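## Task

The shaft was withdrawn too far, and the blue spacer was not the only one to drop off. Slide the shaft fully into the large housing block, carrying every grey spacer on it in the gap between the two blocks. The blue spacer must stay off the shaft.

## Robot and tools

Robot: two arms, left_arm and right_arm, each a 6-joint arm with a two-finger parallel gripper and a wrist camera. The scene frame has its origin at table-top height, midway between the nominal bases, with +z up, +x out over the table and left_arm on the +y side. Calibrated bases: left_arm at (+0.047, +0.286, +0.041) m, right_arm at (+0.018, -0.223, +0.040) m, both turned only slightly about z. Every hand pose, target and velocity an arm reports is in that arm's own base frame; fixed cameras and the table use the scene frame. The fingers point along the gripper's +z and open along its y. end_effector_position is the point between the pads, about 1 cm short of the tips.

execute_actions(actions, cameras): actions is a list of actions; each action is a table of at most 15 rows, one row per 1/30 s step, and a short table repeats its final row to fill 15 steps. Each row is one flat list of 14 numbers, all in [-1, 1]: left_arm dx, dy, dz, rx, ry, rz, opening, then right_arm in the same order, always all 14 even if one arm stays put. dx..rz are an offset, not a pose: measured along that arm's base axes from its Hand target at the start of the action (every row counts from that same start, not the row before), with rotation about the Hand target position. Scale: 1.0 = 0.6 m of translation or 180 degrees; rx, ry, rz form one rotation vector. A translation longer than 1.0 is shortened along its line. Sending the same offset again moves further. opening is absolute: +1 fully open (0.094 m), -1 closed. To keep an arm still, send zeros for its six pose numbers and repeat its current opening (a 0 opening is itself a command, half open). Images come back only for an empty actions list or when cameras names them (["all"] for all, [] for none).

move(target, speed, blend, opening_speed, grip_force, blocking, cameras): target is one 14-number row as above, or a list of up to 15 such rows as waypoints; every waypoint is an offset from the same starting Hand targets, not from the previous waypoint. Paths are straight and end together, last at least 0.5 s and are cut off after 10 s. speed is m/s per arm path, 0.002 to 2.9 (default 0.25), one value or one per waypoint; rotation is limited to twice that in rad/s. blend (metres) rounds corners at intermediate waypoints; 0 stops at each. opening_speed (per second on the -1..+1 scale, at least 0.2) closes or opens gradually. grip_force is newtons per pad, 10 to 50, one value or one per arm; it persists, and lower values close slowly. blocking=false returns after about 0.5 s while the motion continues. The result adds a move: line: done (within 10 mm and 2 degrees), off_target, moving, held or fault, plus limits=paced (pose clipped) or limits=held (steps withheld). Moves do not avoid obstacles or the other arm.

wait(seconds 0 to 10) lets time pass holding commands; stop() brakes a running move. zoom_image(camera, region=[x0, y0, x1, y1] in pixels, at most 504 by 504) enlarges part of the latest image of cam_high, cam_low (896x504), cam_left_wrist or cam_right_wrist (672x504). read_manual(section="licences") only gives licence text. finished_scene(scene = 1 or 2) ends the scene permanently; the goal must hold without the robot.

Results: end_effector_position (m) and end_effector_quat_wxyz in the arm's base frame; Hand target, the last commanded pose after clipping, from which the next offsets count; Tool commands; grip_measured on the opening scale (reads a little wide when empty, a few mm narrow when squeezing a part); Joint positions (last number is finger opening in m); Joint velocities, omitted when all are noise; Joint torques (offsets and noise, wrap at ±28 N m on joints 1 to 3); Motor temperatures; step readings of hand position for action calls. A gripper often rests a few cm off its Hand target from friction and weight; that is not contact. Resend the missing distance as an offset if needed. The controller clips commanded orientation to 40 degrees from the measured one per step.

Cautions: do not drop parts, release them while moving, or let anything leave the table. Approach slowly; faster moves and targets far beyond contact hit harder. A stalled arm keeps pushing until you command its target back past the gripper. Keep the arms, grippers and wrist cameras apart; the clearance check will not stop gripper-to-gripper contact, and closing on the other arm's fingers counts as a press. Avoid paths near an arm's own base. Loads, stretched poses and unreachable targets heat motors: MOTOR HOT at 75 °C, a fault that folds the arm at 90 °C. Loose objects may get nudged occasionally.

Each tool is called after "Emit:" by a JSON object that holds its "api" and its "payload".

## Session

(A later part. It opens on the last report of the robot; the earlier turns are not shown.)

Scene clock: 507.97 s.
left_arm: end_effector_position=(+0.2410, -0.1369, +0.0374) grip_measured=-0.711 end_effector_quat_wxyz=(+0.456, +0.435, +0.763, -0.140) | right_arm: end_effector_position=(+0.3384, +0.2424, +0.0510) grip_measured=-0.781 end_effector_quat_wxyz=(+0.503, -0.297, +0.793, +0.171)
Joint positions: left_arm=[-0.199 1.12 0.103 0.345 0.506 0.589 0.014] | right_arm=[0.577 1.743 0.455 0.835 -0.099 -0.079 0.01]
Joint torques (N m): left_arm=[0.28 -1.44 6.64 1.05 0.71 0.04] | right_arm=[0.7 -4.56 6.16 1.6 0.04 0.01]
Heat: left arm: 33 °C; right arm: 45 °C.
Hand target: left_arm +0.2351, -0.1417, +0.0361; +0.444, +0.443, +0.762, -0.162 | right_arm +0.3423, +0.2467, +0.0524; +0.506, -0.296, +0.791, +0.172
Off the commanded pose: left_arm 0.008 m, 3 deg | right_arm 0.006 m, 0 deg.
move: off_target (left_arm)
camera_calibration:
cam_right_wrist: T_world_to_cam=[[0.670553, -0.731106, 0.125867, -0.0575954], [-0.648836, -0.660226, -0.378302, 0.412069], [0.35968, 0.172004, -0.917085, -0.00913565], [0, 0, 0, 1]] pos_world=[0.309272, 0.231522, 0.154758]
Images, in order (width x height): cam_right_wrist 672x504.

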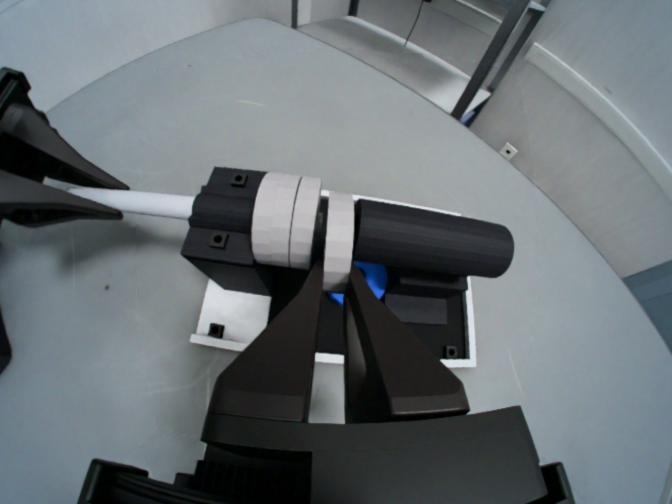

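Emit:
{"api": "move", "payload": {"target": [[0,0,0,0,0,0,-1,0.01,0.0058,0.003,0,0,0,-1],[0,0,0,0,0,0,-1,0.0184,0.0118,-0.0087,0,0,0,-1],[0,0,0,0,0,0,-1,0.01,0.0058,-0.0177,0,0,0,-1],[0,0,0,0,0,0,-1,0.0037,0.0013,-0.0087,0,0,0,-1],[0,0,0,0,0,0,-1,0.01,0.0058,-0.0022,0,0,0,-1],[0,0,0,0,0,0,-1,0.0145,0.009,-0.0087,0,0,0,-1],[0,0,0,0,0,0,-1,0.01,0.0058,-0.0132,0,0,0,-1],[0,0,0,0,0,0,-1,0.007,0.0036,-0.0087,0,0,0,-1],[0,0,0,0,0,0,-1,0.01,0.0058,-0.0059,0,0,0,-1],[0,0,0,0,0,0,-1,0.0118,0.0071,-0.0087,0,0,0,-1],[0,0,0,0,0,0,-1,0.01,0.0058,-0.0102,0,0,0,-1],[0,0,0,0,0,0,-1,0.01,0.0058,-0.0087,0,0,0,-1]], "speed": 0.08, "blend": 0.001, "cameras": ["cam_right_wrist"]}}

Emit:
{"api": "zoom_image", "payload": {"camera": "cam_right_wrist", "region": [240, 150, 390, 300]}}

Scene clock: 511.23 s.
left_arm: end_effector_position=(+0.2410, -0.1369, +0.0374) grip_measured=-0.711 end_effector_quat_wxyz=(+0.456, +0.435, +0.763, -0.140) | right_arm: end_effector_position=(+0.3473, +0.2480, +0.0421) grip_measured=-0.781 end_effector_quat_wxyz=(+0.500, -0.298, +0.795, +0.170)
Joint positions: left_arm=[-0.199 1.12 0.103 0.345 0.506 0.589 0.014] | right_arm=[0.577 1.81 0.495 0.854 -0.098 -0.079 0.01]
Joint torques (N m): left_arm=[0.44 -1.65 6.76 1.03 0.75 0.07] | right_arm=[0.54 -6.54 4.63 1.62 0.02 0]
Heat: left arm: 33 °C; right arm: 45 °C.
Hand target: left_arm +0.2351, -0.1417, +0.0361; +0.444, +0.443, +0.762, -0.162 | right_arm +0.3483, +0.2502, +0.0471; +0.506, -0.296, +0.792, +0.172
Off the commanded pose: left_arm 0.008 m, 3 deg | right_arm 0.006 m, 1 deg.
move: off_target (left_arm); blend cut to 0.0008 m at target 10, 0.0005 m at target 11
camera_calibration:
cam_right_wrist: T_world_to_cam=[[0.670657, -0.731155, 0.125027, -0.0583735], [-0.65205, -0.66146, -0.370543, 0.419186], [0.353624, 0.166984, -0.920362, -0.018014], [0, 0, 0, 1]] pos_world=[0.318849, 0.237603, 0.146045]
Images, in order (width x height): cam_right_wrist 672x504.

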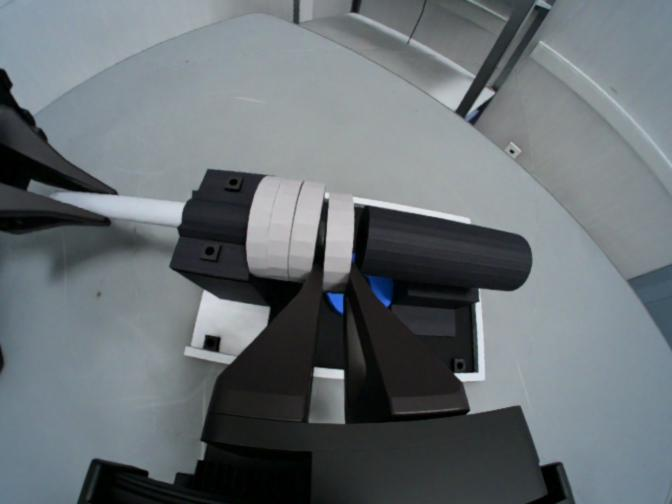

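Scaled by 3.360 from the camera's 672x504 image, which has a finer 960x720 frame.

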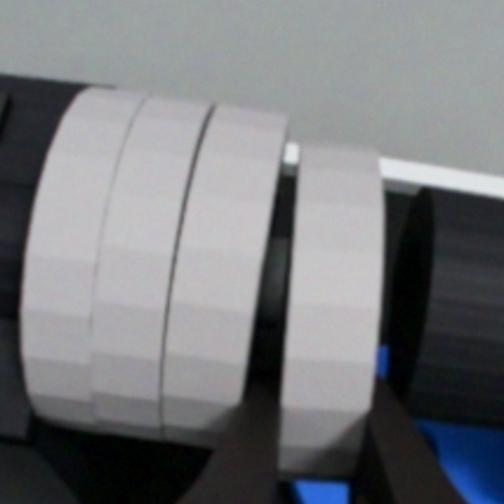

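Emit:
{"api": "move", "payload": {"target": [[0,0,0,0,0,0,-1,0.0055,0.0018,0.0154,0.0023,0.001,-0.0058,-1],[0,0,0,0,0,0,-1,0.0139,0.0078,0.0037,0.0023,0.001,-0.0058,-1],[0,0,0,0,0,0,-1,0.0055,0.0018,-0.0053,0.0023,0.001,-0.0058,-1],[0,0,0,0,0,0,-1,-0.0008,-0.0027,0.0037,0.0023,0.001,-0.0058,-1],[0,0,0,0,0,0,-1,0.0055,0.0018,0.0102,0.0023,0.001,-0.0058,-1],[0,0,0,0,0,0,-1,0.01,0.005,0.0037,0.0023,0.001,-0.0058,-1],[0,0,0,0,0,0,-1,0.0055,0.0018,-0.0008,0.0023,0.001,-0.0058,-1],[0,0,0,0,0,0,-1,0.0025,-0.0004,0.0037,0.0023,0.001,-0.0058,-1],[0,0,0,0,0,0,-1,0.0055,0.0018,0.0065,0.0023,0.001,-0.0058,-1],[0,0,0,0,0,0,-1,0.0073,0.0031,0.0037,0.0023,0.001,-0.0058,-1],[0,0,0,0,0,0,-1,0.0055,0.0018,0.0022,0.0023,0.001,-0.0058,-1],[0,0,0,0,0,0,-1,0.0055,0.0018,0.0037,0.0023,0.001,-0.0058,-1]], "speed": 0.08, "blend": 0.001, "cameras": ["cam_right_wrist"]}}

Emit:
{"api": "zoom_image", "payload": {"camera": "cam_right_wrist", "region": [240, 150, 390, 300]}}

Scene clock: 514.10 s.
left_arm: end_effector_position=(+0.2410, -0.1369, +0.0374) grip_measured=-0.711 end_effector_quat_wxyz=(+0.456, +0.435, +0.763, -0.140) | right_arm: end_effector_position=(+0.3507, +0.2495, +0.0462) grip_measured=-0.781 end_effector_quat_wxyz=(+0.504, -0.291, +0.795, +0.169)
Joint positions: left_arm=[-0.199 1.12 0.103 0.345 0.506 0.589 0.014] | right_arm=[0.581 1.806 0.507 0.847 -0.084 -0.069 0.01]
Joint torques (N m): left_arm=[0.55 -1.31 6.49 1.07 0.72 0.06] | right_arm=[0.57 -6.32 4.81 1.59 0.07 0.06]
Heat: left arm: 33 °C; right arm: 45 °C.
Hand target: left_arm +0.2351, -0.1417, +0.0361; +0.444, +0.443, +0.762, -0.162 | right_arm +0.3517, +0.2511, +0.0492; +0.508, -0.287, +0.794, +0.170
Off the commanded pose: left_arm 0.008 m, 3 deg | right_arm 0.004 m, 1 deg.
move: off_target (left_arm); blend cut to 0.0008 m at target 10, 0.0005 m at target 11
camera_calibration:
cam_right_wrist: T_world_to_cam=[[0.661009, -0.740204, 0.12315, -0.054263], [-0.658267, -0.650788, -0.378365, 0.423844], [0.360212, 0.169037, -0.917428, -0.0186301], [0, 0, 0, 1]] pos_world=[0.321582, 0.238816, 0.149958]
Images, in order (width x height): cam_right_wrist 672x504.

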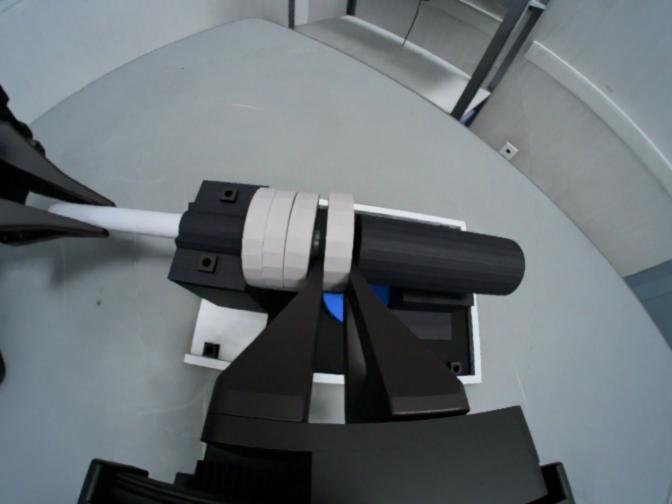

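Scaled by 3.360 from the camera's 672x504 image, which has a finer 960x720 frame.

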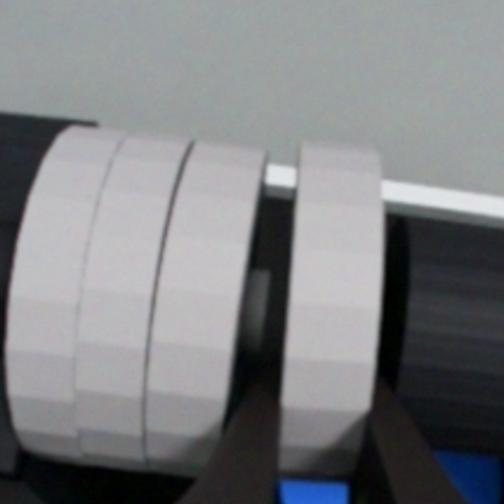

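Emit:
{"api": "move", "payload": {"target": [[0,0,0,0,0,0,-1,0,0,0.0048,0,0,0,-1],[0,0,0,0,0,0,-1,0.0084,0.006,-0.0069,0,0,0,-1],[0,0,0,0,0,0,-1,0,0,-0.0159,0,0,0,-1],[0,0,0,0,0,0,-1,-0.0063,-0.0045,-0.0069,0,0,0,-1],[0,0,0,0,0,0,-1,0,0,-0.0004,0,0,0,-1],[0,0,0,0,0,0,-1,0.0045,0.0032,-0.0069,0,0,0,-1],[0,0,0,0,0,0,-1,0,0,-0.0114,0,0,0,-1],[0,0,0,0,0,0,-1,-0.003,-0.0022,-0.0069,0,0,0,-1],[0,0,0,0,0,0,-1,0,0,-0.0041,0,0,0,-1],[0,0,0,0,0,0,-1,0.0018,0.0013,-0.0069,0,0,0,-1],[0,0,0,0,0,0,-1,0,0,-0.0084,0,0,0,-1],[0,0,0,0,0,0,-1,0,0,-0.0069,0,0,0,-1]], "speed": 0.08, "blend": 0.001, "cameras": ["cam_right_wrist"]}}

Emit:
{"api": "zoom_image", "payload": {"camera": "cam_right_wrist", "region": [240, 150, 390, 300]}}

Scene clock: 515.90 s.
left_arm: end_effector_position=(+0.2410, -0.1369, +0.0374) grip_measured=-0.711 end_effector_quat_wxyz=(+0.456, +0.435, +0.763, -0.140) | right_arm: end_effector_position=(+0.3505, +0.2493, +0.0407) grip_measured=-0.781 end_effector_quat_wxyz=(+0.502, -0.292, +0.797, +0.168)
Joint positions: left_arm=[-0.199 1.12 0.103 0.345 0.506 0.589 0.014] | right_arm=[0.581 1.828 0.505 0.866 -0.083 -0.068 0.01]
Joint torques (N m): left_arm=[0.39 -1.5 6.56 1.05 0.75 0.09] | right_arm=[0.55 -6.58 4.6 1.62 0.07 0.06]
Heat: left arm: 33 °C; right arm: 45 °C.
Hand target: left_arm +0.2351, -0.1417, +0.0361; +0.444, +0.443, +0.762, -0.162 | right_arm +0.3517, +0.2512, +0.0453; +0.508, -0.287, +0.794, +0.170
Off the commanded pose: left_arm 0.008 m, 3 deg | right_arm 0.005 m, 1 deg.
move: off_target (left_arm); blend cut to 0.0008 m at target 10, 0.0004 m at target 11
camera_calibration:
cam_right_wrist: T_world_to_cam=[[0.661159, -0.740213, 0.122281, -0.0535735], [-0.660209, -0.651452, -0.373809, 0.422104], [0.356359, 0.166416, -0.91941, -0.0215206], [0, 0, 0, 1]] pos_world=[0.321767, 0.238906, 0.144551]
Images, in order (width x height): cam_right_wrist 672x504.

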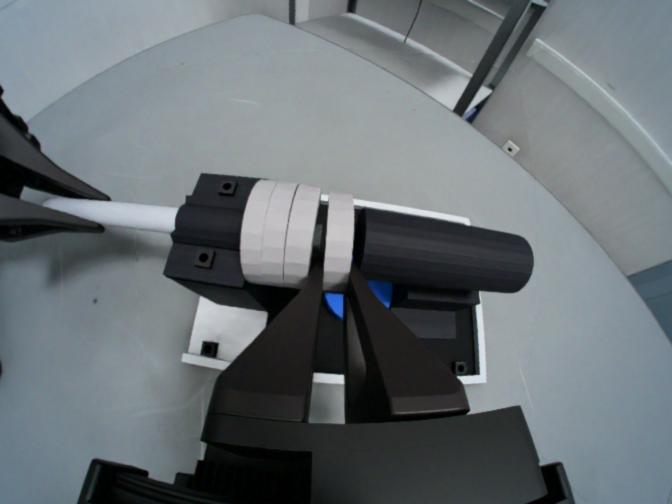

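Scaled by 3.360 from the camera's 672x504 image, which has a finer 960x720 frame.

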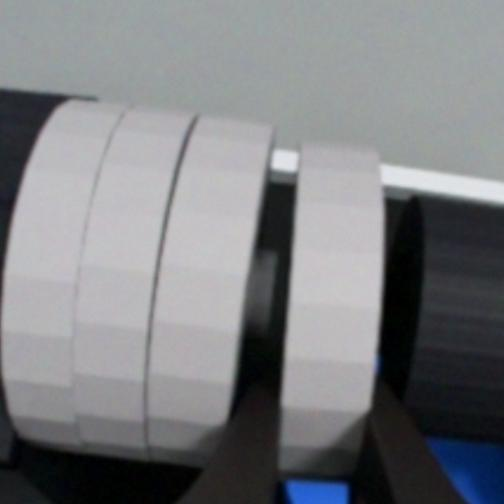

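Emit:
{"api": "move", "payload": {"target": [[0,0,0,0,0,0,-1,0,0,0.0162,0,0,0,-1],[0,0,0,0,0,0,-1,0.0084,0.006,0.0045,0,0,0,-1],[0,0,0,0,0,0,-1,0,0,-0.0045,0,0,0,-1],[0,0,0,0,0,0,-1,-0.0063,-0.0045,0.0045,0,0,0,-1],[0,0,0,0,0,0,-1,0,0,0.011,0,0,0,-1],[0,0,0,0,0,0,-1,0.0045,0.0032,0.0045,0,0,0,-1],[0,0,0,0,0,0,-1,0,0,0,0,0,0,-1],[0,0,0,0,0,0,-1,-0.003,-0.0022,0.0045,0,0,0,-1],[0,0,0,0,0,0,-1,0,0,0.0073,0,0,0,-1],[0,0,0,0,0,0,-1,0.0018,0.0013,0.0045,0,0,0,-1],[0,0,0,0,0,0,-1,0,0,0.003,0,0,0,-1],[0,0,0,0,0,0,-1,0,0,0.0045,0,0,0,-1]], "speed": 0.08, "blend": 0.001, "cameras": ["cam_right_wrist","cam_left_wrist"]}}

Emit:
{"api": "zoom_image", "payload": {"camera": "cam_right_wrist", "region": [240, 150, 390, 300]}}

Emit:
{"api": "zoom_image", "payload": {"camera": "cam_left_wrist", "region": [260, 20, 420, 180]}}

Scene clock: 518.07 s.
left_arm: end_effector_position=(+0.2410, -0.1369, +0.0374) grip_measured=-0.711 end_effector_quat_wxyz=(+0.456, +0.435, +0.763, -0.140) | right_arm: end_effector_position=(+0.3511, +0.2498, +0.0445) grip_measured=-0.781 end_effector_quat_wxyz=(+0.504, -0.291, +0.796, +0.169)
Joint positions: left_arm=[-0.199 1.12 0.103 0.345 0.506 0.589 0.014] | right_arm=[0.581 1.815 0.509 0.854 -0.083 -0.068 0.01]
Joint torques (N m): left_arm=[0.4 -1.52 6.53 1.06 0.73 0.06] | right_arm=[0.55 -6.5 4.56 1.61 0.06 0.06]
Heat: left arm: 33 °C; right arm: 45 °C.
Hand target: left_arm +0.2351, -0.1417, +0.0361; +0.444, +0.443, +0.762, -0.162 | right_arm +0.3516, +0.2511, +0.0478; +0.508, -0.287, +0.794, +0.170
Off the commanded pose: left_arm 0.008 m, 3 deg | right_arm 0.004 m, 1 deg.
move: off_target (left_arm); blend cut to 0.0008 m at target 10, 0.0004 m at target 11
camera_calibration:
cam_left_wrist: T_world_to_cam=[[-0.779064, -0.62071, -0.088201, 0.105035], [-0.579126, 0.766374, -0.278001, 0.268289], [0.240153, -0.165501, -0.956523, 0.0648063], [0, 0, 0, 1]] pos_world=[0.221639, -0.129688, 0.145837]
cam_right_wrist: T_world_to_cam=[[0.660739, -0.740486, 0.1229, -0.0540442], [-0.658884, -0.650598, -0.377617, 0.4237], [0.359578, 0.168529, -0.91777, -0.0200277], [0, 0, 0, 1]] pos_world=[0.322079, 0.239014, 0.148257]
Images, in order (width x height): cam_left_wrist 672x504, cam_right_wrist 672x504.

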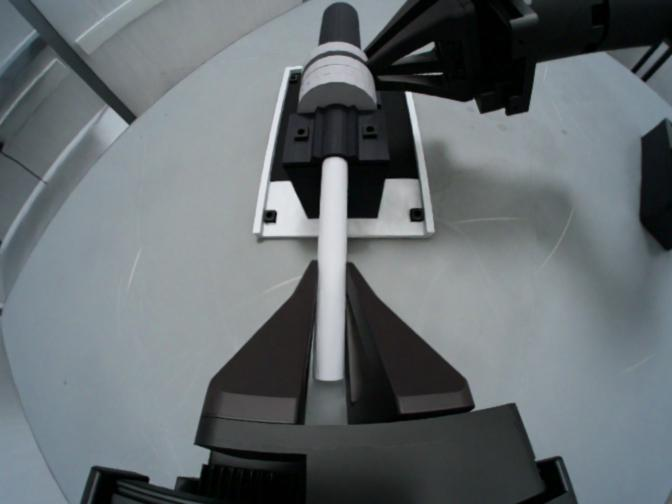

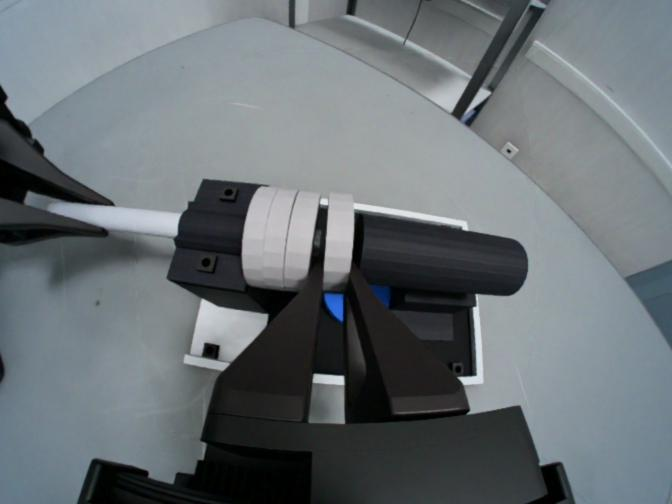

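Scaled by 3.360 from the camera's 672x504 image, which has a finer 960x720 frame.

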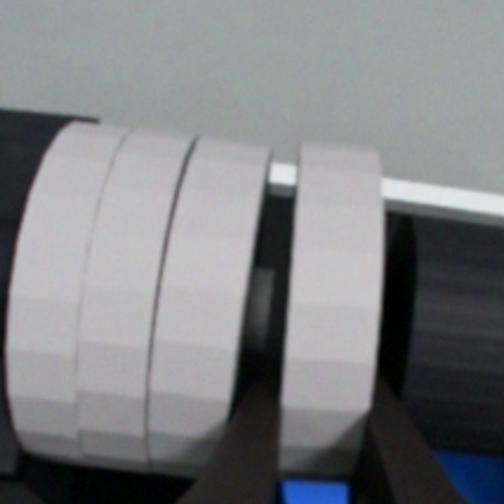

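Scaled by 3.150 from the camera's 672x504 image, which has a finer 960x720 frame.

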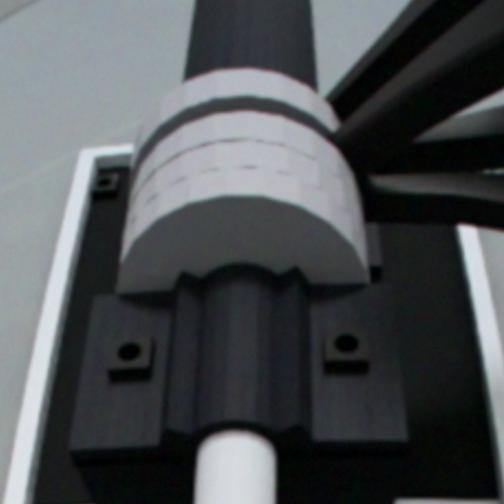

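Emit:
{"api": "move", "payload": {"target": [[0,0,0,0,0,0,-1,-0.0008,-0.0006,0.0087,0,0,0,-1],[0,0,0,0,0,0,-1,0.0076,0.0054,-0.003,0,0,0,-1],[0,0,0,0,0,0,-1,-0.0008,-0.0006,-0.012,0,0,0,-1],[0,0,0,0,0,0,-1,-0.0071,-0.0051,-0.003,0,0,0,-1],[0,0,0,0,0,0,-1,-0.0008,-0.0006,0.0035,0,0,0,-1],[0,0,0,0,0,0,-1,0.0037,0.0026,-0.003,0,0,0,-1],[0,0,0,0,0,0,-1,-0.0008,-0.0006,-0.0075,0,0,0,-1],[0,0,0,0,0,0,-1,-0.0038,-0.0028,-0.003,0,0,0,-1],[0,0,0,0,0,0,-1,-0.0008,-0.0006,-0.0002,0,0,0,-1],[0,0,0,0,0,0,-1,0.001,0.0007,-0.003,0,0,0,-1],[0,0,0,0,0,0,-1,-0.0008,-0.0006,-0.0045,0,0,0,-1],[0,0,0,0,0,0,-1,-0.0008,-0.0006,-0.003,0,0,0,-1]], "speed": 0.08, "blend": 0.001, "cameras": ["cam_right_wrist"]}}

Emit:
{"api": "zoom_image", "payload": {"camera": "cam_right_wrist", "region": [240, 150, 390, 300]}}

Scene clock: 520.03 s.
left_arm: end_effector_position=(+0.2410, -0.1369, +0.0374) grip_measured=-0.711 end_effector_quat_wxyz=(+0.456, +0.435, +0.763, -0.140) | right_arm: end_effector_position=(+0.3503, +0.2492, +0.0421) grip_measured=-0.781 end_effector_quat_wxyz=(+0.503, -0.291, +0.796, +0.168)
Joint positions: left_arm=[-0.199 1.12 0.103 0.345 0.506 0.589 0.014] | right_arm=[0.581 1.822 0.504 0.863 -0.083 -0.068 0.01]
Joint torques (N m): left_arm=[0.42 -1.48 6.46 1.05 0.76 0.06] | right_arm=[0.57 -6.53 4.56 1.62 0.05 0.06]
Heat: left arm: 33 °C; right arm: 45 °C.
Hand target: left_arm +0.2351, -0.1417, +0.0361; +0.444, +0.443, +0.762, -0.162 | right_arm +0.3512, +0.2508, +0.0461; +0.508, -0.287, +0.794, +0.170
Off the commanded pose: left_arm 0.008 m, 3 deg | right_arm 0.004 m, 1 deg.
move: off_target (left_arm); blend cut to 0.0008 m at target 10, 0.0005 m at target 11
camera_calibration:
cam_right_wrist: T_world_to_cam=[[0.660984, -0.740334, 0.122497, -0.0536496], [-0.659615, -0.651055, -0.375546, 0.422143], [0.357782, 0.16743, -0.918673, -0.0208477], [0, 0, 0, 1]] pos_world=[0.321372, 0.23861, 0.145954]
Images, in order (width x height): cam_right_wrist 672x504.

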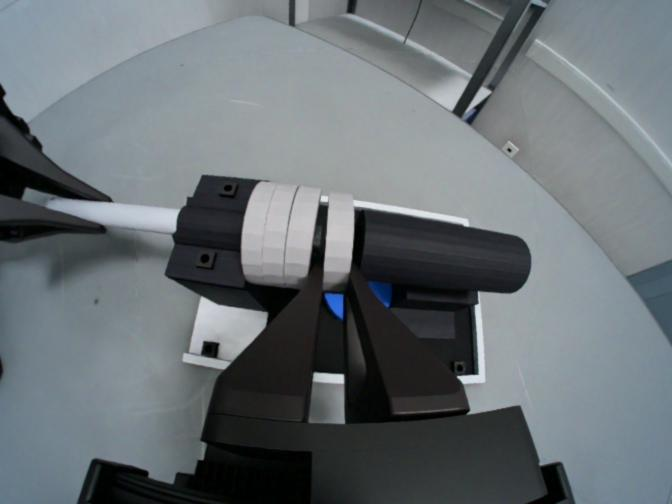

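Scaled by 3.360 from the camera's 672x504 image, which has a finer 960x720 frame.

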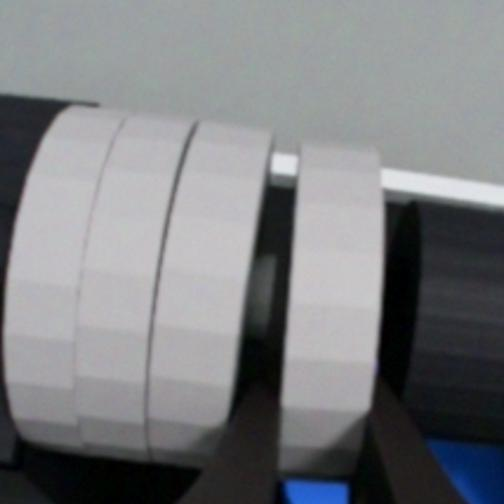

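Emit:
{"api": "move", "payload": {"target": [[0,0,0,0,0,0,-1,0.0002,0.0002,0.0135,0,0,0,-1],[0,0,0,0,0,0,-1,0.0086,0.0062,0.0018,0,0,0,-1],[0,0,0,0,0,0,-1,0.0002,0.0002,-0.0072,0,0,0,-1],[0,0,0,0,0,0,-1,-0.0061,-0.0043,0.0018,0,0,0,-1],[0,0,0,0,0,0,-1,0.0002,0.0002,0.0083,0,0,0,-1],[0,0,0,0,0,0,-1,0.0047,0.0034,0.0018,0,0,0,-1],[0,0,0,0,0,0,-1,0.0002,0.0002,-0.0027,0,0,0,-1],[0,0,0,0,0,0,-1,-0.0028,-0.002,0.0018,0,0,0,-1],[0,0,0,0,0,0,-1,0.0002,0.0002,0.0046,0,0,0,-1],[0,0,0,0,0,0,-1,0.002,0.0015,0.0018,0,0,0,-1],[0,0,0,0,0,0,-1,0.0002,0.0002,0.0003,0,0,0,-1],[0,0,0,0,0,0,-1,0.0002,0.0002,0.0018,0,0,0,-1]], "speed": 0.08, "blend": 0.001, "cameras": ["cam_right_wrist"]}}

Emit:
{"api": "zoom_image", "payload": {"camera": "cam_right_wrist", "region": [285, 180, 345, 240]}}

Emit:
{"api": "zoom_image", "payload": {"camera": "cam_right_wrist", "region": [285, 240, 345, 300]}}

Scene clock: 522.23 s.
left_arm: end_effector_position=(+0.2410, -0.1369, +0.0374) grip_measured=-0.711 end_effector_quat_wxyz=(+0.456, +0.435, +0.763, -0.140) | right_arm: end_effector_position=(+0.3503, +0.2491, +0.0433) grip_measured=-0.781 end_effector_quat_wxyz=(+0.503, -0.291, +0.796, +0.168)
Joint positions: left_arm=[-0.199 1.12 0.103 0.345 0.506 0.589 0.014] | right_arm=[0.581 1.817 0.504 0.859 -0.083 -0.068 0.01]
Joint torques (N m): left_arm=[0.42 -1.48 6.58 1.07 0.74 0.04] | right_arm=[0.57 -6.48 4.66 1.6 0.05 0.07]
Heat: left arm: 33 °C; right arm: 45 °C.
Hand target: left_arm +0.2351, -0.1417, +0.0361; +0.444, +0.443, +0.762, -0.162 | right_arm +0.3513, +0.2509, +0.0471; +0.508, -0.287, +0.794, +0.170
Off the commanded pose: left_arm 0.008 m, 3 deg | right_arm 0.004 m, 1 deg.
move: off_target (left_arm); blend cut to 0.0008 m at target 10, 0.0005 m at target 11
camera_calibration:
cam_right_wrist: T_world_to_cam=[[0.660595, -0.740628, 0.122819, -0.0537129], [-0.659579, -0.650696, -0.376231, 0.422497], [0.358566, 0.167528, -0.918349, -0.0201435], [0, 0, 0, 1]] pos_world=[0.321376, 0.238511, 0.147055]
Images, in order (width x height): cam_right_wrist 672x504.

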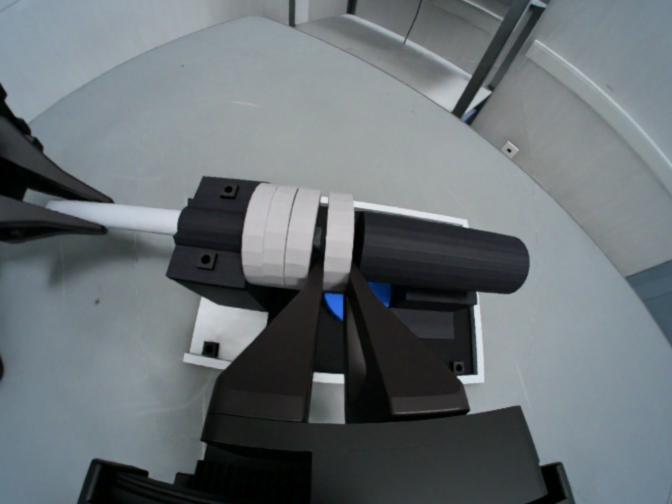

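Scaled by 8.400 from the camera's 672x504 image, which has a finer 960x720 frame.

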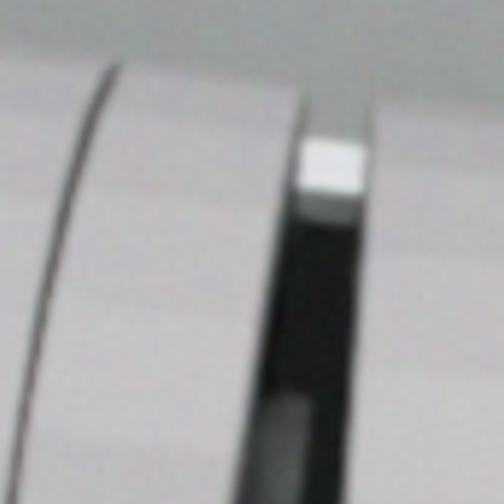

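Scaled by 8.400 from the camera's 672x504 image, which has a finer 960x720 frame.

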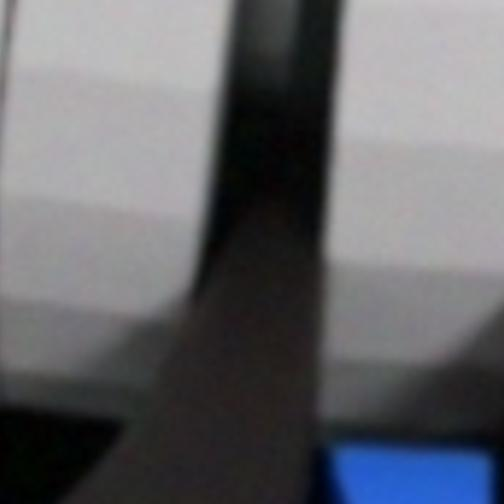

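Emit:
{"api": "move", "payload": {"target": [[0.008,-0.012,0,0.04,-0.06,0,-1,0,0,0,0,0,0,-1],[0.012,-0.018,0,-0.04,0.06,0,-1,0,0,0,0,0,0,-1],[0.015,-0.022,0,0.04,-0.06,0,-1,0,0,0,0,0,0,-1],[0.018,-0.027,0,-0.04,0.06,0,-1,0,0,0,0,0,0,-1],[0.018,-0.027,0,0,0,0,-1,0,0,0,0,0,0,-1]], "speed": 0.3, "blend": 0.002, "cameras": ["cam_right_wrist"]}}

Emit:
{"api": "zoom_image", "payload": {"camera": "cam_right_wrist", "region": [240, 150, 390, 300]}}

Scene clock: 527.47 s.
left_arm: end_effector_position=(+0.2536, -0.1531, +0.0376) grip_measured=-0.711 end_effector_quat_wxyz=(+0.445, +0.427, +0.772, -0.155) | right_arm: end_effector_position=(+0.3508, +0.2487, +0.0434) grip_measured=-0.781 end_effector_quat_wxyz=(+0.503, -0.287, +0.797, +0.169)
Joint positions: left_arm=[-0.27 1.241 0.166 0.404 0.466 0.512 0.014] | right_arm=[0.581 1.817 0.504 0.859 -0.08 -0.061 0.01]
Joint torques (N m): left_arm=[-1.31 -3.54 4.37 1.44 0.44 0.19] | right_arm=[0.58 -6.48 4.66 1.59 0.02 -0.01]
Heat: left arm: 33 °C; right arm: 44 °C.
Hand target: left_arm +0.2460, -0.1580, +0.0362; +0.444, +0.443, +0.762, -0.162 | right_arm +0.3512, +0.2509, +0.0470; +0.508, -0.287, +0.794, +0.170
Off the commanded pose: left_arm 0.009 m, 2 deg | right_arm 0.004 m, 1 deg.
move: done
camera_calibration:
cam_right_wrist: T_world_to_cam=[[0.656157, -0.745414, 0.11754, -0.0513637], [-0.66483, -0.644713, -0.377288, 0.423009], [0.357015, 0.169416, -0.918607, -0.0200038], [0, 0, 0, 1]] pos_world=[0.322073, 0.237821, 0.147258]
Images, in order (width x height): cam_right_wrist 672x504.

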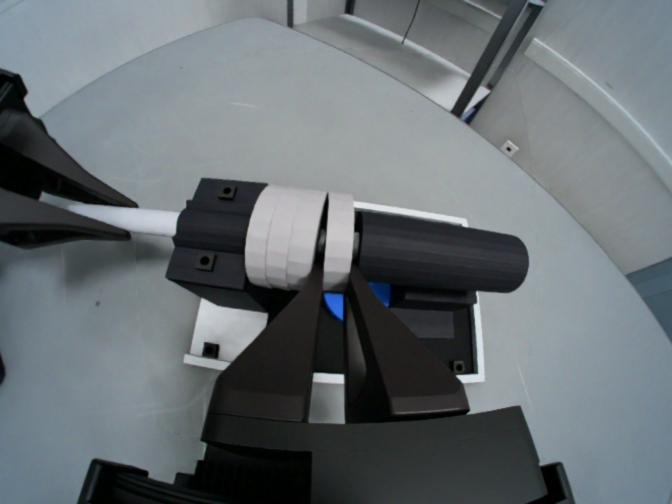

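Scaled by 3.360 from the camera's 672x504 image, which has a finer 960x720 frame.

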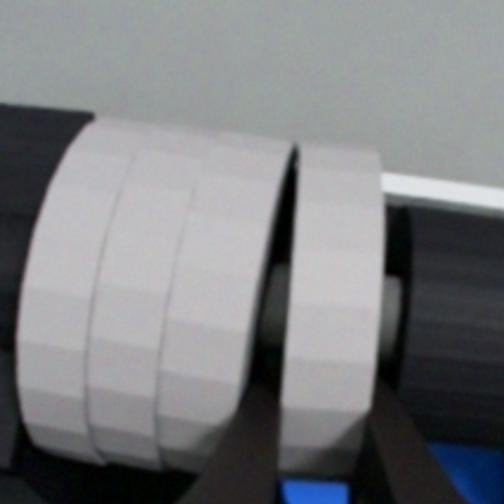

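Emit:
{"api": "move", "payload": {"target": [[0,0,0,0,0,0,-1,0,0,0,0,0,0,-0.68],[0,0,0,0,0,0,-1,-0.09,-0.065,0.0,0,0,0,-0.68],[0,0,0,0,0,0,-1,-0.11,-0.08,0.14,0,0,0,-0.68]], "speed": 0.12, "cameras": ["cam_right_wrist","cam_left_wrist"]}}

Emit:
{"api": "zoom_image", "payload": {"camera": "cam_right_wrist", "region": [240, 130, 400, 260]}}

Scene clock: 530.93 s.
left_arm: end_effector_position=(+0.2534, -0.1529, +0.0376) grip_measured=-0.711 end_effector_quat_wxyz=(+0.446, +0.427, +0.771, -0.154) | right_arm: end_effector_position=(+0.2822, +0.2010, +0.1220) grip_measured=-0.682 end_effector_quat_wxyz=(+0.502, -0.284, +0.800, +0.168)
Joint positions: left_arm=[-0.27 1.24 0.165 0.405 0.465 0.514 0.014] | right_arm=[0.575 1.102 0.359 0.286 -0.08 -0.057 0.015]
Joint torques (N m): left_arm=[-1.33 -3.47 4.38 1.45 0.44 0.21] | right_arm=[-0.55 -2.82 8.47 1.47 -0.14 -0.12]
Heat: left arm: 34 °C; right arm: 44 °C.
Hand target: left_arm +0.2459, -0.1579, +0.0361; +0.444, +0.443, +0.762, -0.162 | right_arm +0.2852, +0.2029, +0.1310; +0.508, -0.287, +0.794, +0.170
Off the commanded pose: left_arm 0.009 m, 2 deg | right_arm 0.010 m, 1 deg.
move: done
camera_calibration:
cam_left_wrist: T_world_to_cam=[[-0.779709, -0.624368, -0.0471094, 0.102837], [-0.591912, 0.759529, -0.269733, 0.289731], [0.204194, -0.182429, -0.961782, 0.0660289], [0, 0, 0, 1]] pos_world=[0.238195, -0.143806, 0.1465]
cam_right_wrist: T_world_to_cam=[[0.650825, -0.750627, 0.113958, -0.0481801], [-0.671947, -0.639353, -0.373784, 0.376785], [0.353432, 0.166694, -0.920488, 0.086504], [0, 0, 0, 1]] pos_world=[0.253963, 0.190314, 0.225953]
Images, in order (width x height): cam_left_wrist 672x504, cam_right_wrist 672x504.

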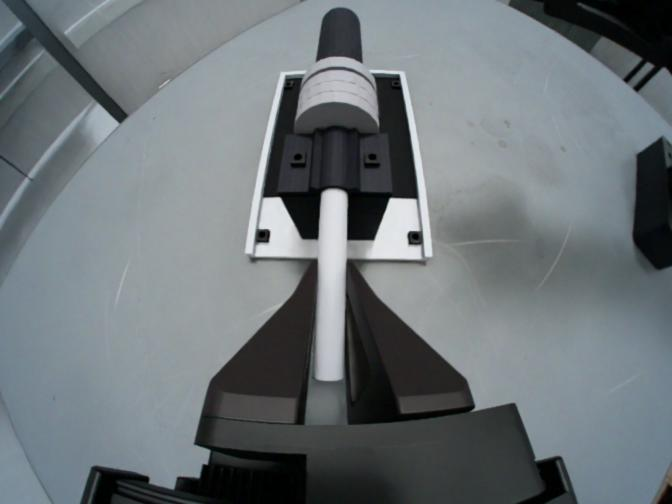

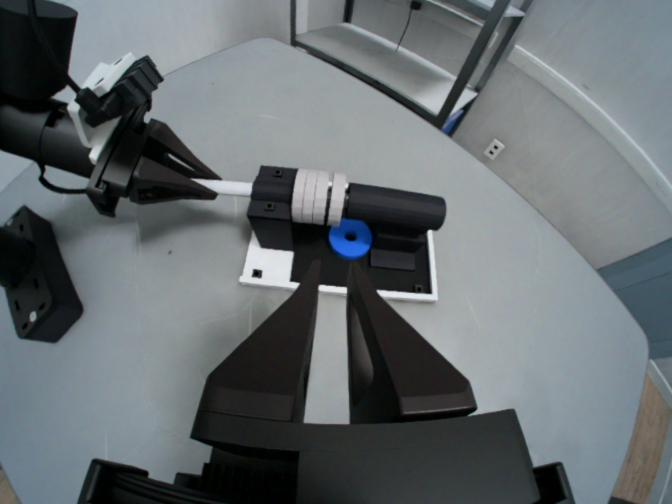

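Scaled by 3.150 from the camera's 672x504 image, which has a finer 960x720 frame.

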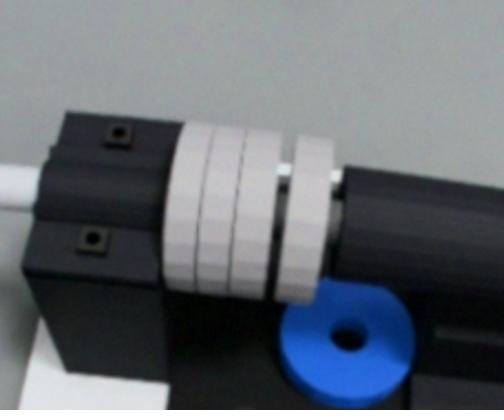

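Emit:
{"api": "move", "payload": {"target": [[0.010,-0.015,0,0.03,-0.045,0,-1,0,0,0,0,0,0,-0.68],[0.02,-0.03,0,-0.03,0.045,0,-1,0,0,0,0,0,0,-0.68],[0.03,-0.045,0,0.03,-0.045,0,-1,0,0,0,0,0,0,-0.68],[0.035,-0.052,0,0,0,0,-1,0,0,0,0,0,0,-0.68]], "speed": 0.15, "cameras": ["cam_right_wrist","cam_left_wrist"]}}

Emit:
{"api": "zoom_image", "payload": {"camera": "cam_right_wrist", "region": [190, 130, 400, 260]}}

Scene clock: 536.40 s.
left_arm: end_effector_position=(+0.2731, -0.1794, +0.0377) grip_measured=-0.711 end_effector_quat_wxyz=(+0.458, +0.434, +0.765, -0.131) | right_arm: end_effector_position=(+0.2822, +0.2010, +0.1219) grip_measured=-0.682 end_effector_quat_wxyz=(+0.501, -0.284, +0.800, +0.168)
Joint positions: left_arm=[-0.409 1.392 0.225 0.554 0.321 0.456 0.014] | right_arm=[0.575 1.102 0.359 0.285 -0.08 -0.057 0.015]
Joint torques (N m): left_arm=[-0.55 -2.88 6.43 1.22 0.81 -0.1] | right_arm=[-0.57 -2.8 8.44 1.42 -0.14 -0.12]
Heat: left arm: 34 °C; right arm: 44 °C.
Hand target: left_arm +0.2668, -0.1892, +0.0360; +0.443, +0.443, +0.762, -0.162 | right_arm +0.2853, +0.2029, +0.1311; +0.508, -0.287, +0.794, +0.170
Off the commanded pose: left_arm 0.012 m, 4 deg | right_arm 0.010 m, 1 deg.
move: off_target (left_arm)
camera_calibration:
cam_left_wrist: T_world_to_cam=[[-0.771019, -0.628719, -0.101206, 0.100505], [-0.585648, 0.762474, -0.275046, 0.320528], [0.250094, -0.152795, -0.956089, 0.0499187], [0, 0, 0, 1]] pos_world=[0.252723, -0.173577, 0.146058]
cam_right_wrist: T_world_to_cam=[[0.650886, -0.750579, 0.113918, -0.0481841], [-0.672053, -0.639463, -0.373405, 0.376708], [0.353117, 0.166485, -0.920647, 0.0865676], [0, 0, 0, 1]] pos_world=[0.253962, 0.190313, 0.225852]
Images, in order (width x height): cam_left_wrist 672x504, cam_right_wrist 672x504.

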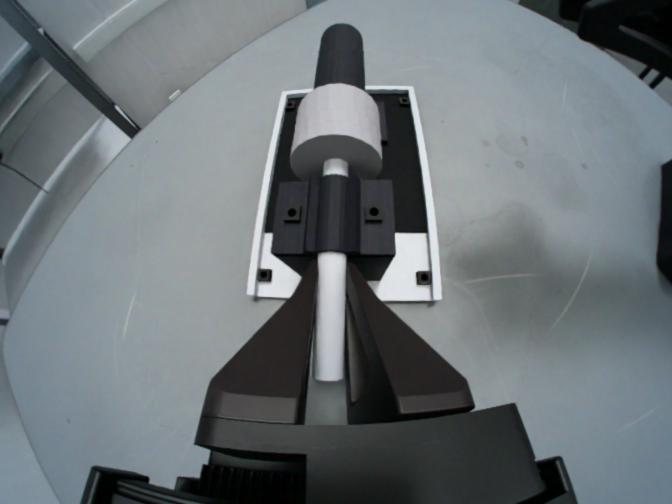

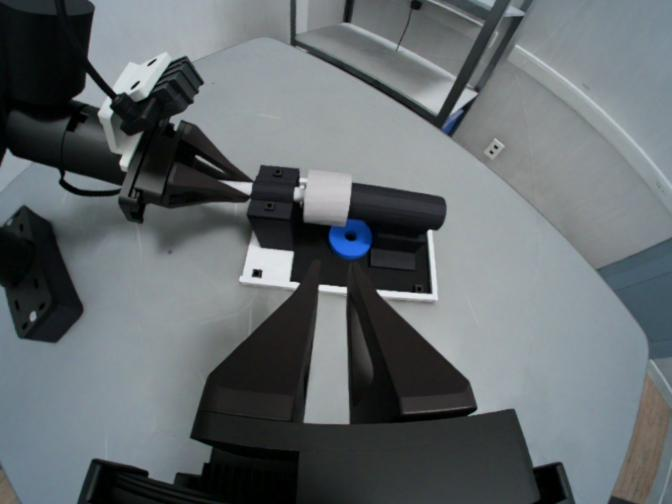

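Scaled by 2.400 from the camera's 672x504 image, which has a finer 960x720 frame.

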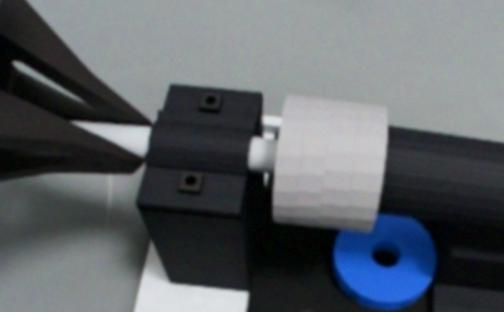

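Emit:
{"api": "move", "payload": {"target": [[0.006,0.012,0,0,0,0,-1,0,0,0,0,0,0,-0.68],[0.006,0.012,0,0,0,0,-0.4,0,0,0,0,0,0,-0.68],[-0.0285,0.0717,0,0,0,0,-0.4,0,0,0,0,0,0,-0.68],[-0.0285,0.0717,0,0,0,0,-1,0,0,0,0,0,0,-0.68]], "speed": 0.15, "cameras": ["cam_left_wrist"]}}

Scene clock: 540.10 s.
left_arm: end_effector_position=(+0.2517, -0.1467, +0.0351) grip_measured=-0.706 end_effector_quat_wxyz=(+0.443, +0.441, +0.764, -0.161) | right_arm: end_effector_position=(+0.2822, +0.2010, +0.1219) grip_measured=-0.682 end_effector_quat_wxyz=(+0.501, -0.284, +0.800, +0.168)
Joint positions: left_arm=[-0.21 1.252 0.167 0.382 0.536 0.584 0.014] | right_arm=[0.575 1.102 0.359 0.285 -0.08 -0.057 0.015]
Joint torques (N m): left_arm=[0.47 -4.22 4.88 1.29 0.31 0.04] | right_arm=[-0.55 -2.82 8.46 1.42 -0.14 -0.11]
Heat: left arm: 34 °C; right arm: 44 °C.
Hand target: left_arm +0.2499, -0.1461, +0.0362; +0.444, +0.443, +0.762, -0.162 | right_arm +0.2853, +0.2029, +0.1311; +0.508, -0.287, +0.794, +0.170
Off the commanded pose: left_arm 0.002 m, 0 deg | right_arm 0.010 m, 1 deg.
move: done
camera_calibration:
cam_left_wrist: T_world_to_cam=[[-0.800277, -0.597568, -0.0496824, 0.114428], [-0.565464, 0.779653, -0.269058, 0.279591], [0.199516, -0.187228, -0.961842, 0.0657], [0, 0, 0, 1]] pos_world=[0.236564, -0.137304, 0.144104]
Images, in order (width x height): cam_left_wrist 672x504.

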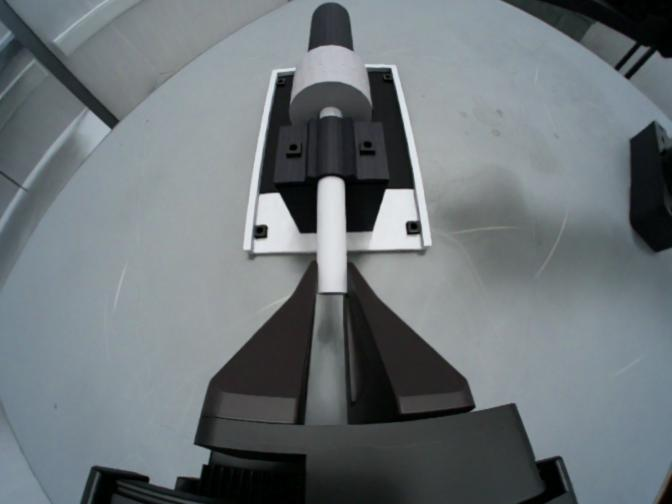

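Gripped near the end. Push.

Emit:
{"api": "move", "payload": {"target": [[0.015,-0.022,0,0.03,-0.045,0,-1,0,0,0,0,0,0,-0.68],[0.03,-0.045,0,-0.03,0.045,0,-1,0,0,0,0,0,0,-0.68],[0.043,-0.063,0,0.03,-0.045,0,-1,0,0,0,0,0,0,-0.68],[0.043,-0.063,0,0,0,0,-1,0,0,0,0,0,0,-0.68]], "speed": 0.15, "cameras": ["cam_right_wrist","cam_left_wrist"]}}

Emit:
{"api": "zoom_image", "payload": {"camera": "cam_right_wrist", "region": [190, 130, 400, 260]}}

Scene clock: 545.67 s.
left_arm: end_effector_position=(+0.2659, -0.1657, +0.0219) grip_measured=-0.720 end_effector_quat_wxyz=(+0.427, +0.433, +0.782, -0.136) | right_arm: end_effector_position=(+0.2822, +0.2010, +0.1219) grip_measured=-0.682 end_effector_quat_wxyz=(+0.501, -0.284, +0.800, +0.168)
Joint positions: left_arm=[-0.354 1.4 0.217 0.488 0.364 0.486 0.013] | right_arm=[0.575 1.102 0.359 0.285 -0.08 -0.057 0.015]
Joint torques (N m): left_arm=[-1.4 -2.13 8.77 1.58 0.76 -0.14] | right_arm=[-0.57 -2.81 8.46 1.43 -0.14 -0.11]
Heat: left arm: 34 °C; right arm: 44 °C.
Hand target: left_arm +0.2756, -0.1839, +0.0360; +0.444, +0.443, +0.762, -0.162 | right_arm +0.2853, +0.2029, +0.1311; +0.508, -0.287, +0.794, +0.170
Off the commanded pose: left_arm 0.025 m, 4 deg | right_arm 0.010 m, 1 deg.
move: off_target (left_arm)
camera_calibration:
cam_left_wrist: T_world_to_cam=[[-0.774342, -0.629577, -0.0634626, 0.101856], [-0.604967, 0.765991, -0.217424, 0.305979], [0.185497, -0.129967, -0.974012, 0.0599731], [0, 0, 0, 1]] pos_world=[0.252854, -0.162457, 0.131406]
cam_right_wrist: T_world_to_cam=[[0.650886, -0.750579, 0.113918, -0.0481841], [-0.672053, -0.639463, -0.373405, 0.376708], [0.353117, 0.166485, -0.920647, 0.0865676], [0, 0, 0, 1]] pos_world=[0.253962, 0.190313, 0.225852]
Images, in order (width x height): cam_left_wrist 672x504, cam_right_wrist 672x504.

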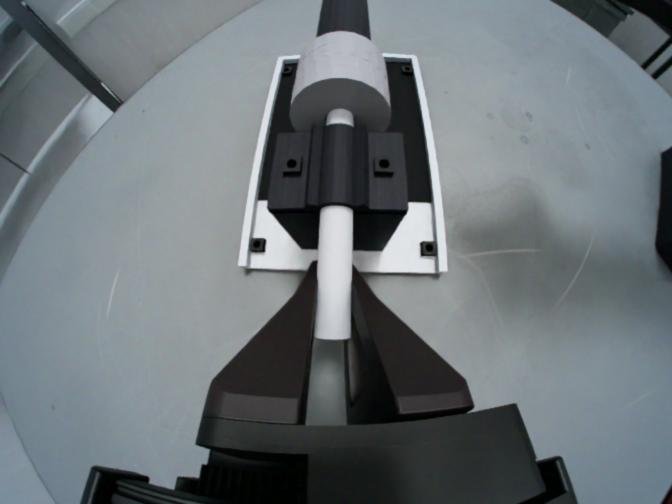

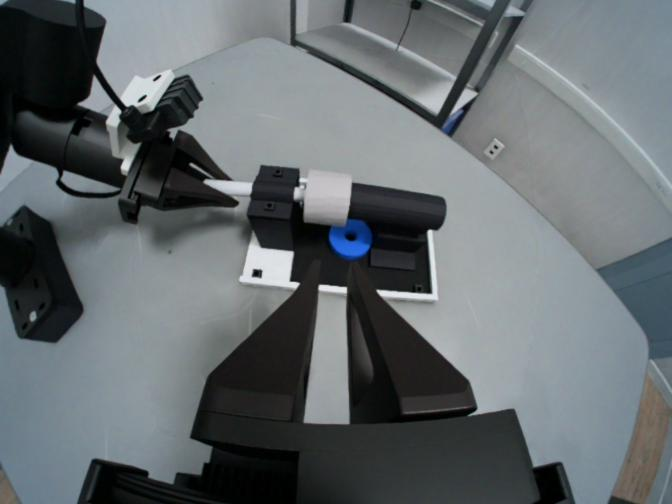

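Scaled by 2.400 from the camera's 672x504 image, which has a finer 960x720 frame.

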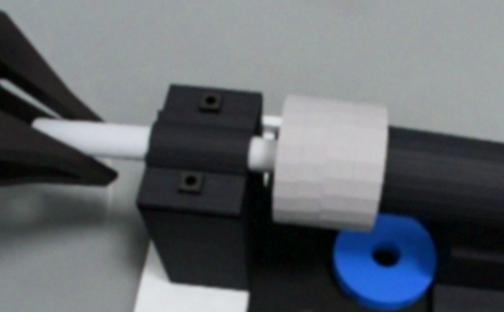

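Emit:
{"api": "move", "payload": {"target": [[-0.010,0.022,-0.012,0,0,0,-1,0,0,0,0,0,0,-0.68],[-0.010,0.022,-0.012,0,0,0,-0.4,0,0,0,0,0,0,-0.68],[-0.028,0.041,0.002,0,0,0,-0.4,0,0,0,0,0,0,-0.68],[-0.028,0.041,0.002,0,0,0,-1,0,0,0,0,0,0,-0.68]], "speed": 0.15, "cameras": ["cam_left_wrist"]}}

Scene clock: 549.30 s.
left_arm: end_effector_position=(+0.2618, -0.1605, +0.0374) grip_measured=-0.697 end_effector_quat_wxyz=(+0.443, +0.433, +0.767, -0.165) | right_arm: end_effector_position=(+0.2822, +0.2010, +0.1219) grip_measured=-0.682 end_effector_quat_wxyz=(+0.501, -0.284, +0.800, +0.168)
Joint positions: left_arm=[-0.276 1.319 0.206 0.438 0.486 0.514 0.014] | right_arm=[0.575 1.102 0.359 0.285 -0.08 -0.057 0.015]
Joint torques (N m): left_arm=[0.5 -4.89 4.44 1.31 0.27 0.27] | right_arm=[-0.55 -2.81 8.44 1.42 -0.14 -0.11]
Heat: left arm: 34 °C; right arm: 44 °C.
Hand target: left_arm +0.2588, -0.1593, +0.0373; +0.444, +0.443, +0.762, -0.162 | right_arm +0.2853, +0.2029, +0.1311; +0.508, -0.287, +0.794, +0.170
Off the commanded pose: left_arm 0.003 m, 1 deg | right_arm 0.010 m, 1 deg.
move: done; target 2's new opening was sent with left_arm's hand 0.009 m and 3 deg from that target
camera_calibration:
cam_left_wrist: T_world_to_cam=[[-0.793731, -0.607329, -0.0338124, 0.110532], [-0.577164, 0.769525, -0.273336, 0.298357], [0.192024, -0.19744, -0.961324, 0.0635467], [0, 0, 0, 1]] pos_world=[0.247731, -0.149917, 0.146378]
Images, in order (width x height): cam_left_wrist 672x504.

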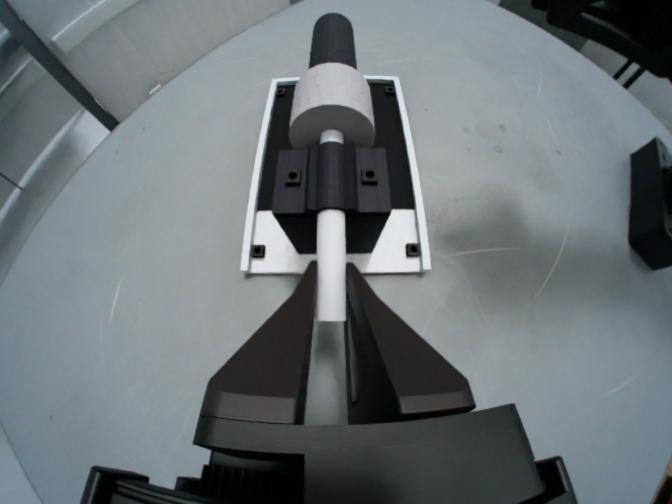

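Emit:
{"api": "move", "payload": {"target": [[0.008,-0.012,0.003,0.04,-0.06,0,-1,0,0,0,0,0,0,-0.68],[0.014,-0.021,0.003,-0.04,0.06,0,-1,0,0,0,0,0,0,-0.68],[0.018,-0.027,0.003,0.04,-0.06,0,-1,0,0,0,0,0,0,-0.68],[0.02,-0.03,0.003,-0.04,0.06,0,-1,0,0,0,0,0,0,-0.68],[0.02,-0.03,0.003,0,0,0,-1,0,0,0,0,0,0,-0.68]], "speed": 0.3, "blend": 0.002, "cameras": ["cam_right_wrist","cam_left_wrist"]}}

Emit:
{"api": "zoom_image", "payload": {"camera": "cam_right_wrist", "region": [190, 130, 400, 260]}}

Scene clock: 553.87 s.
left_arm: end_effector_position=(+0.2640, -0.1660, +0.0340) grip_measured=-0.705 end_effector_quat_wxyz=(+0.423, +0.421, +0.784, -0.172) | right_arm: end_effector_position=(+0.2822, +0.2010, +0.1219) grip_measured=-0.682 end_effector_quat_wxyz=(+0.501, -0.284, +0.800, +0.168)
Joint positions: left_arm=[-0.309 1.343 0.243 0.396 0.453 0.464 0.014] | right_arm=[0.575 1.102 0.359 0.285 -0.08 -0.057 0.015]
Joint torques (N m): left_arm=[-3.51 -1.24 6.06 2.06 0.07 0.24] | right_arm=[-0.57 -2.81 8.46 1.43 -0.15 -0.11]
Heat: left arm: 35 °C; right arm: 44 °C.
Hand target: left_arm +0.2708, -0.1774, +0.0392; +0.444, +0.443, +0.762, -0.162 | right_arm +0.2853, +0.2029, +0.1311; +0.508, -0.287, +0.794, +0.170
Off the commanded pose: left_arm 0.014 m, 4 deg | right_arm 0.010 m, 1 deg.
move: off_target (left_arm)
camera_calibration:
cam_left_wrist: T_world_to_cam=[[-0.781698, -0.623609, 0.00771648, 0.101475], [-0.606896, 0.757782, -0.239674, 0.30757], [0.143616, -0.192036, -0.970823, 0.0727726], [0, 0, 0, 1]] pos_world=[0.255534, -0.155815, 0.143583]
cam_right_wrist: T_world_to_cam=[[0.650886, -0.750579, 0.113918, -0.0481841], [-0.672053, -0.639463, -0.373405, 0.376708], [0.353117, 0.166485, -0.920647, 0.0865676], [0, 0, 0, 1]] pos_world=[0.253962, 0.190313, 0.225852]
Images, in order (width x height): cam_left_wrist 672x504, cam_right_wrist 672x504.

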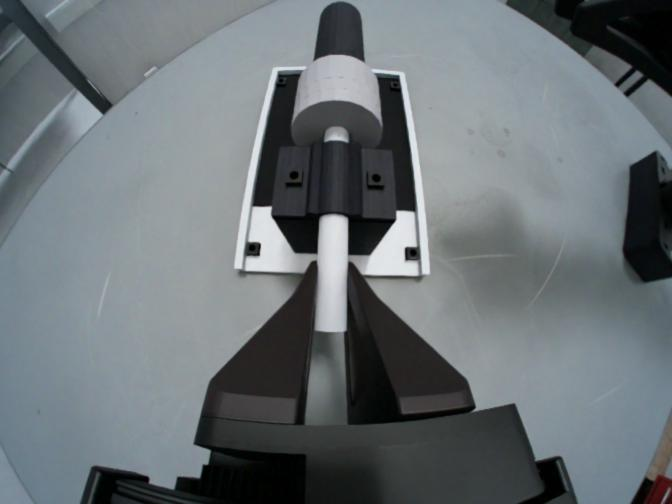

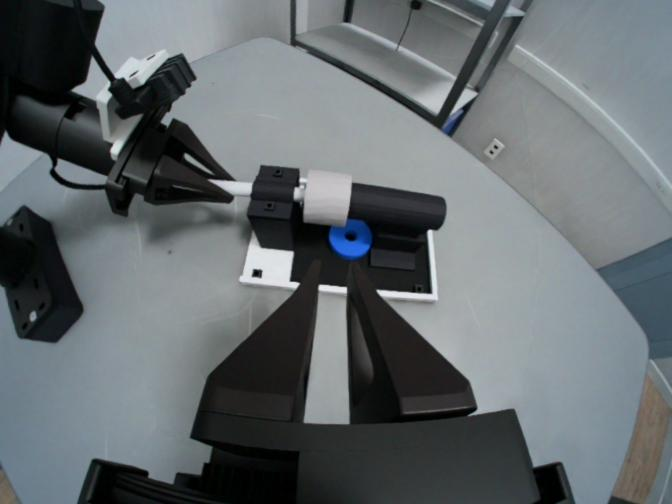

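Scaled by 2.400 from the camera's 672x504 image, which has a finer 960x720 frame.

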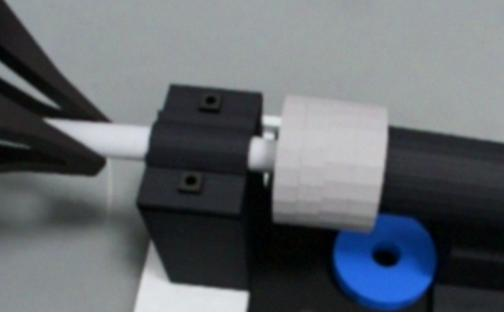

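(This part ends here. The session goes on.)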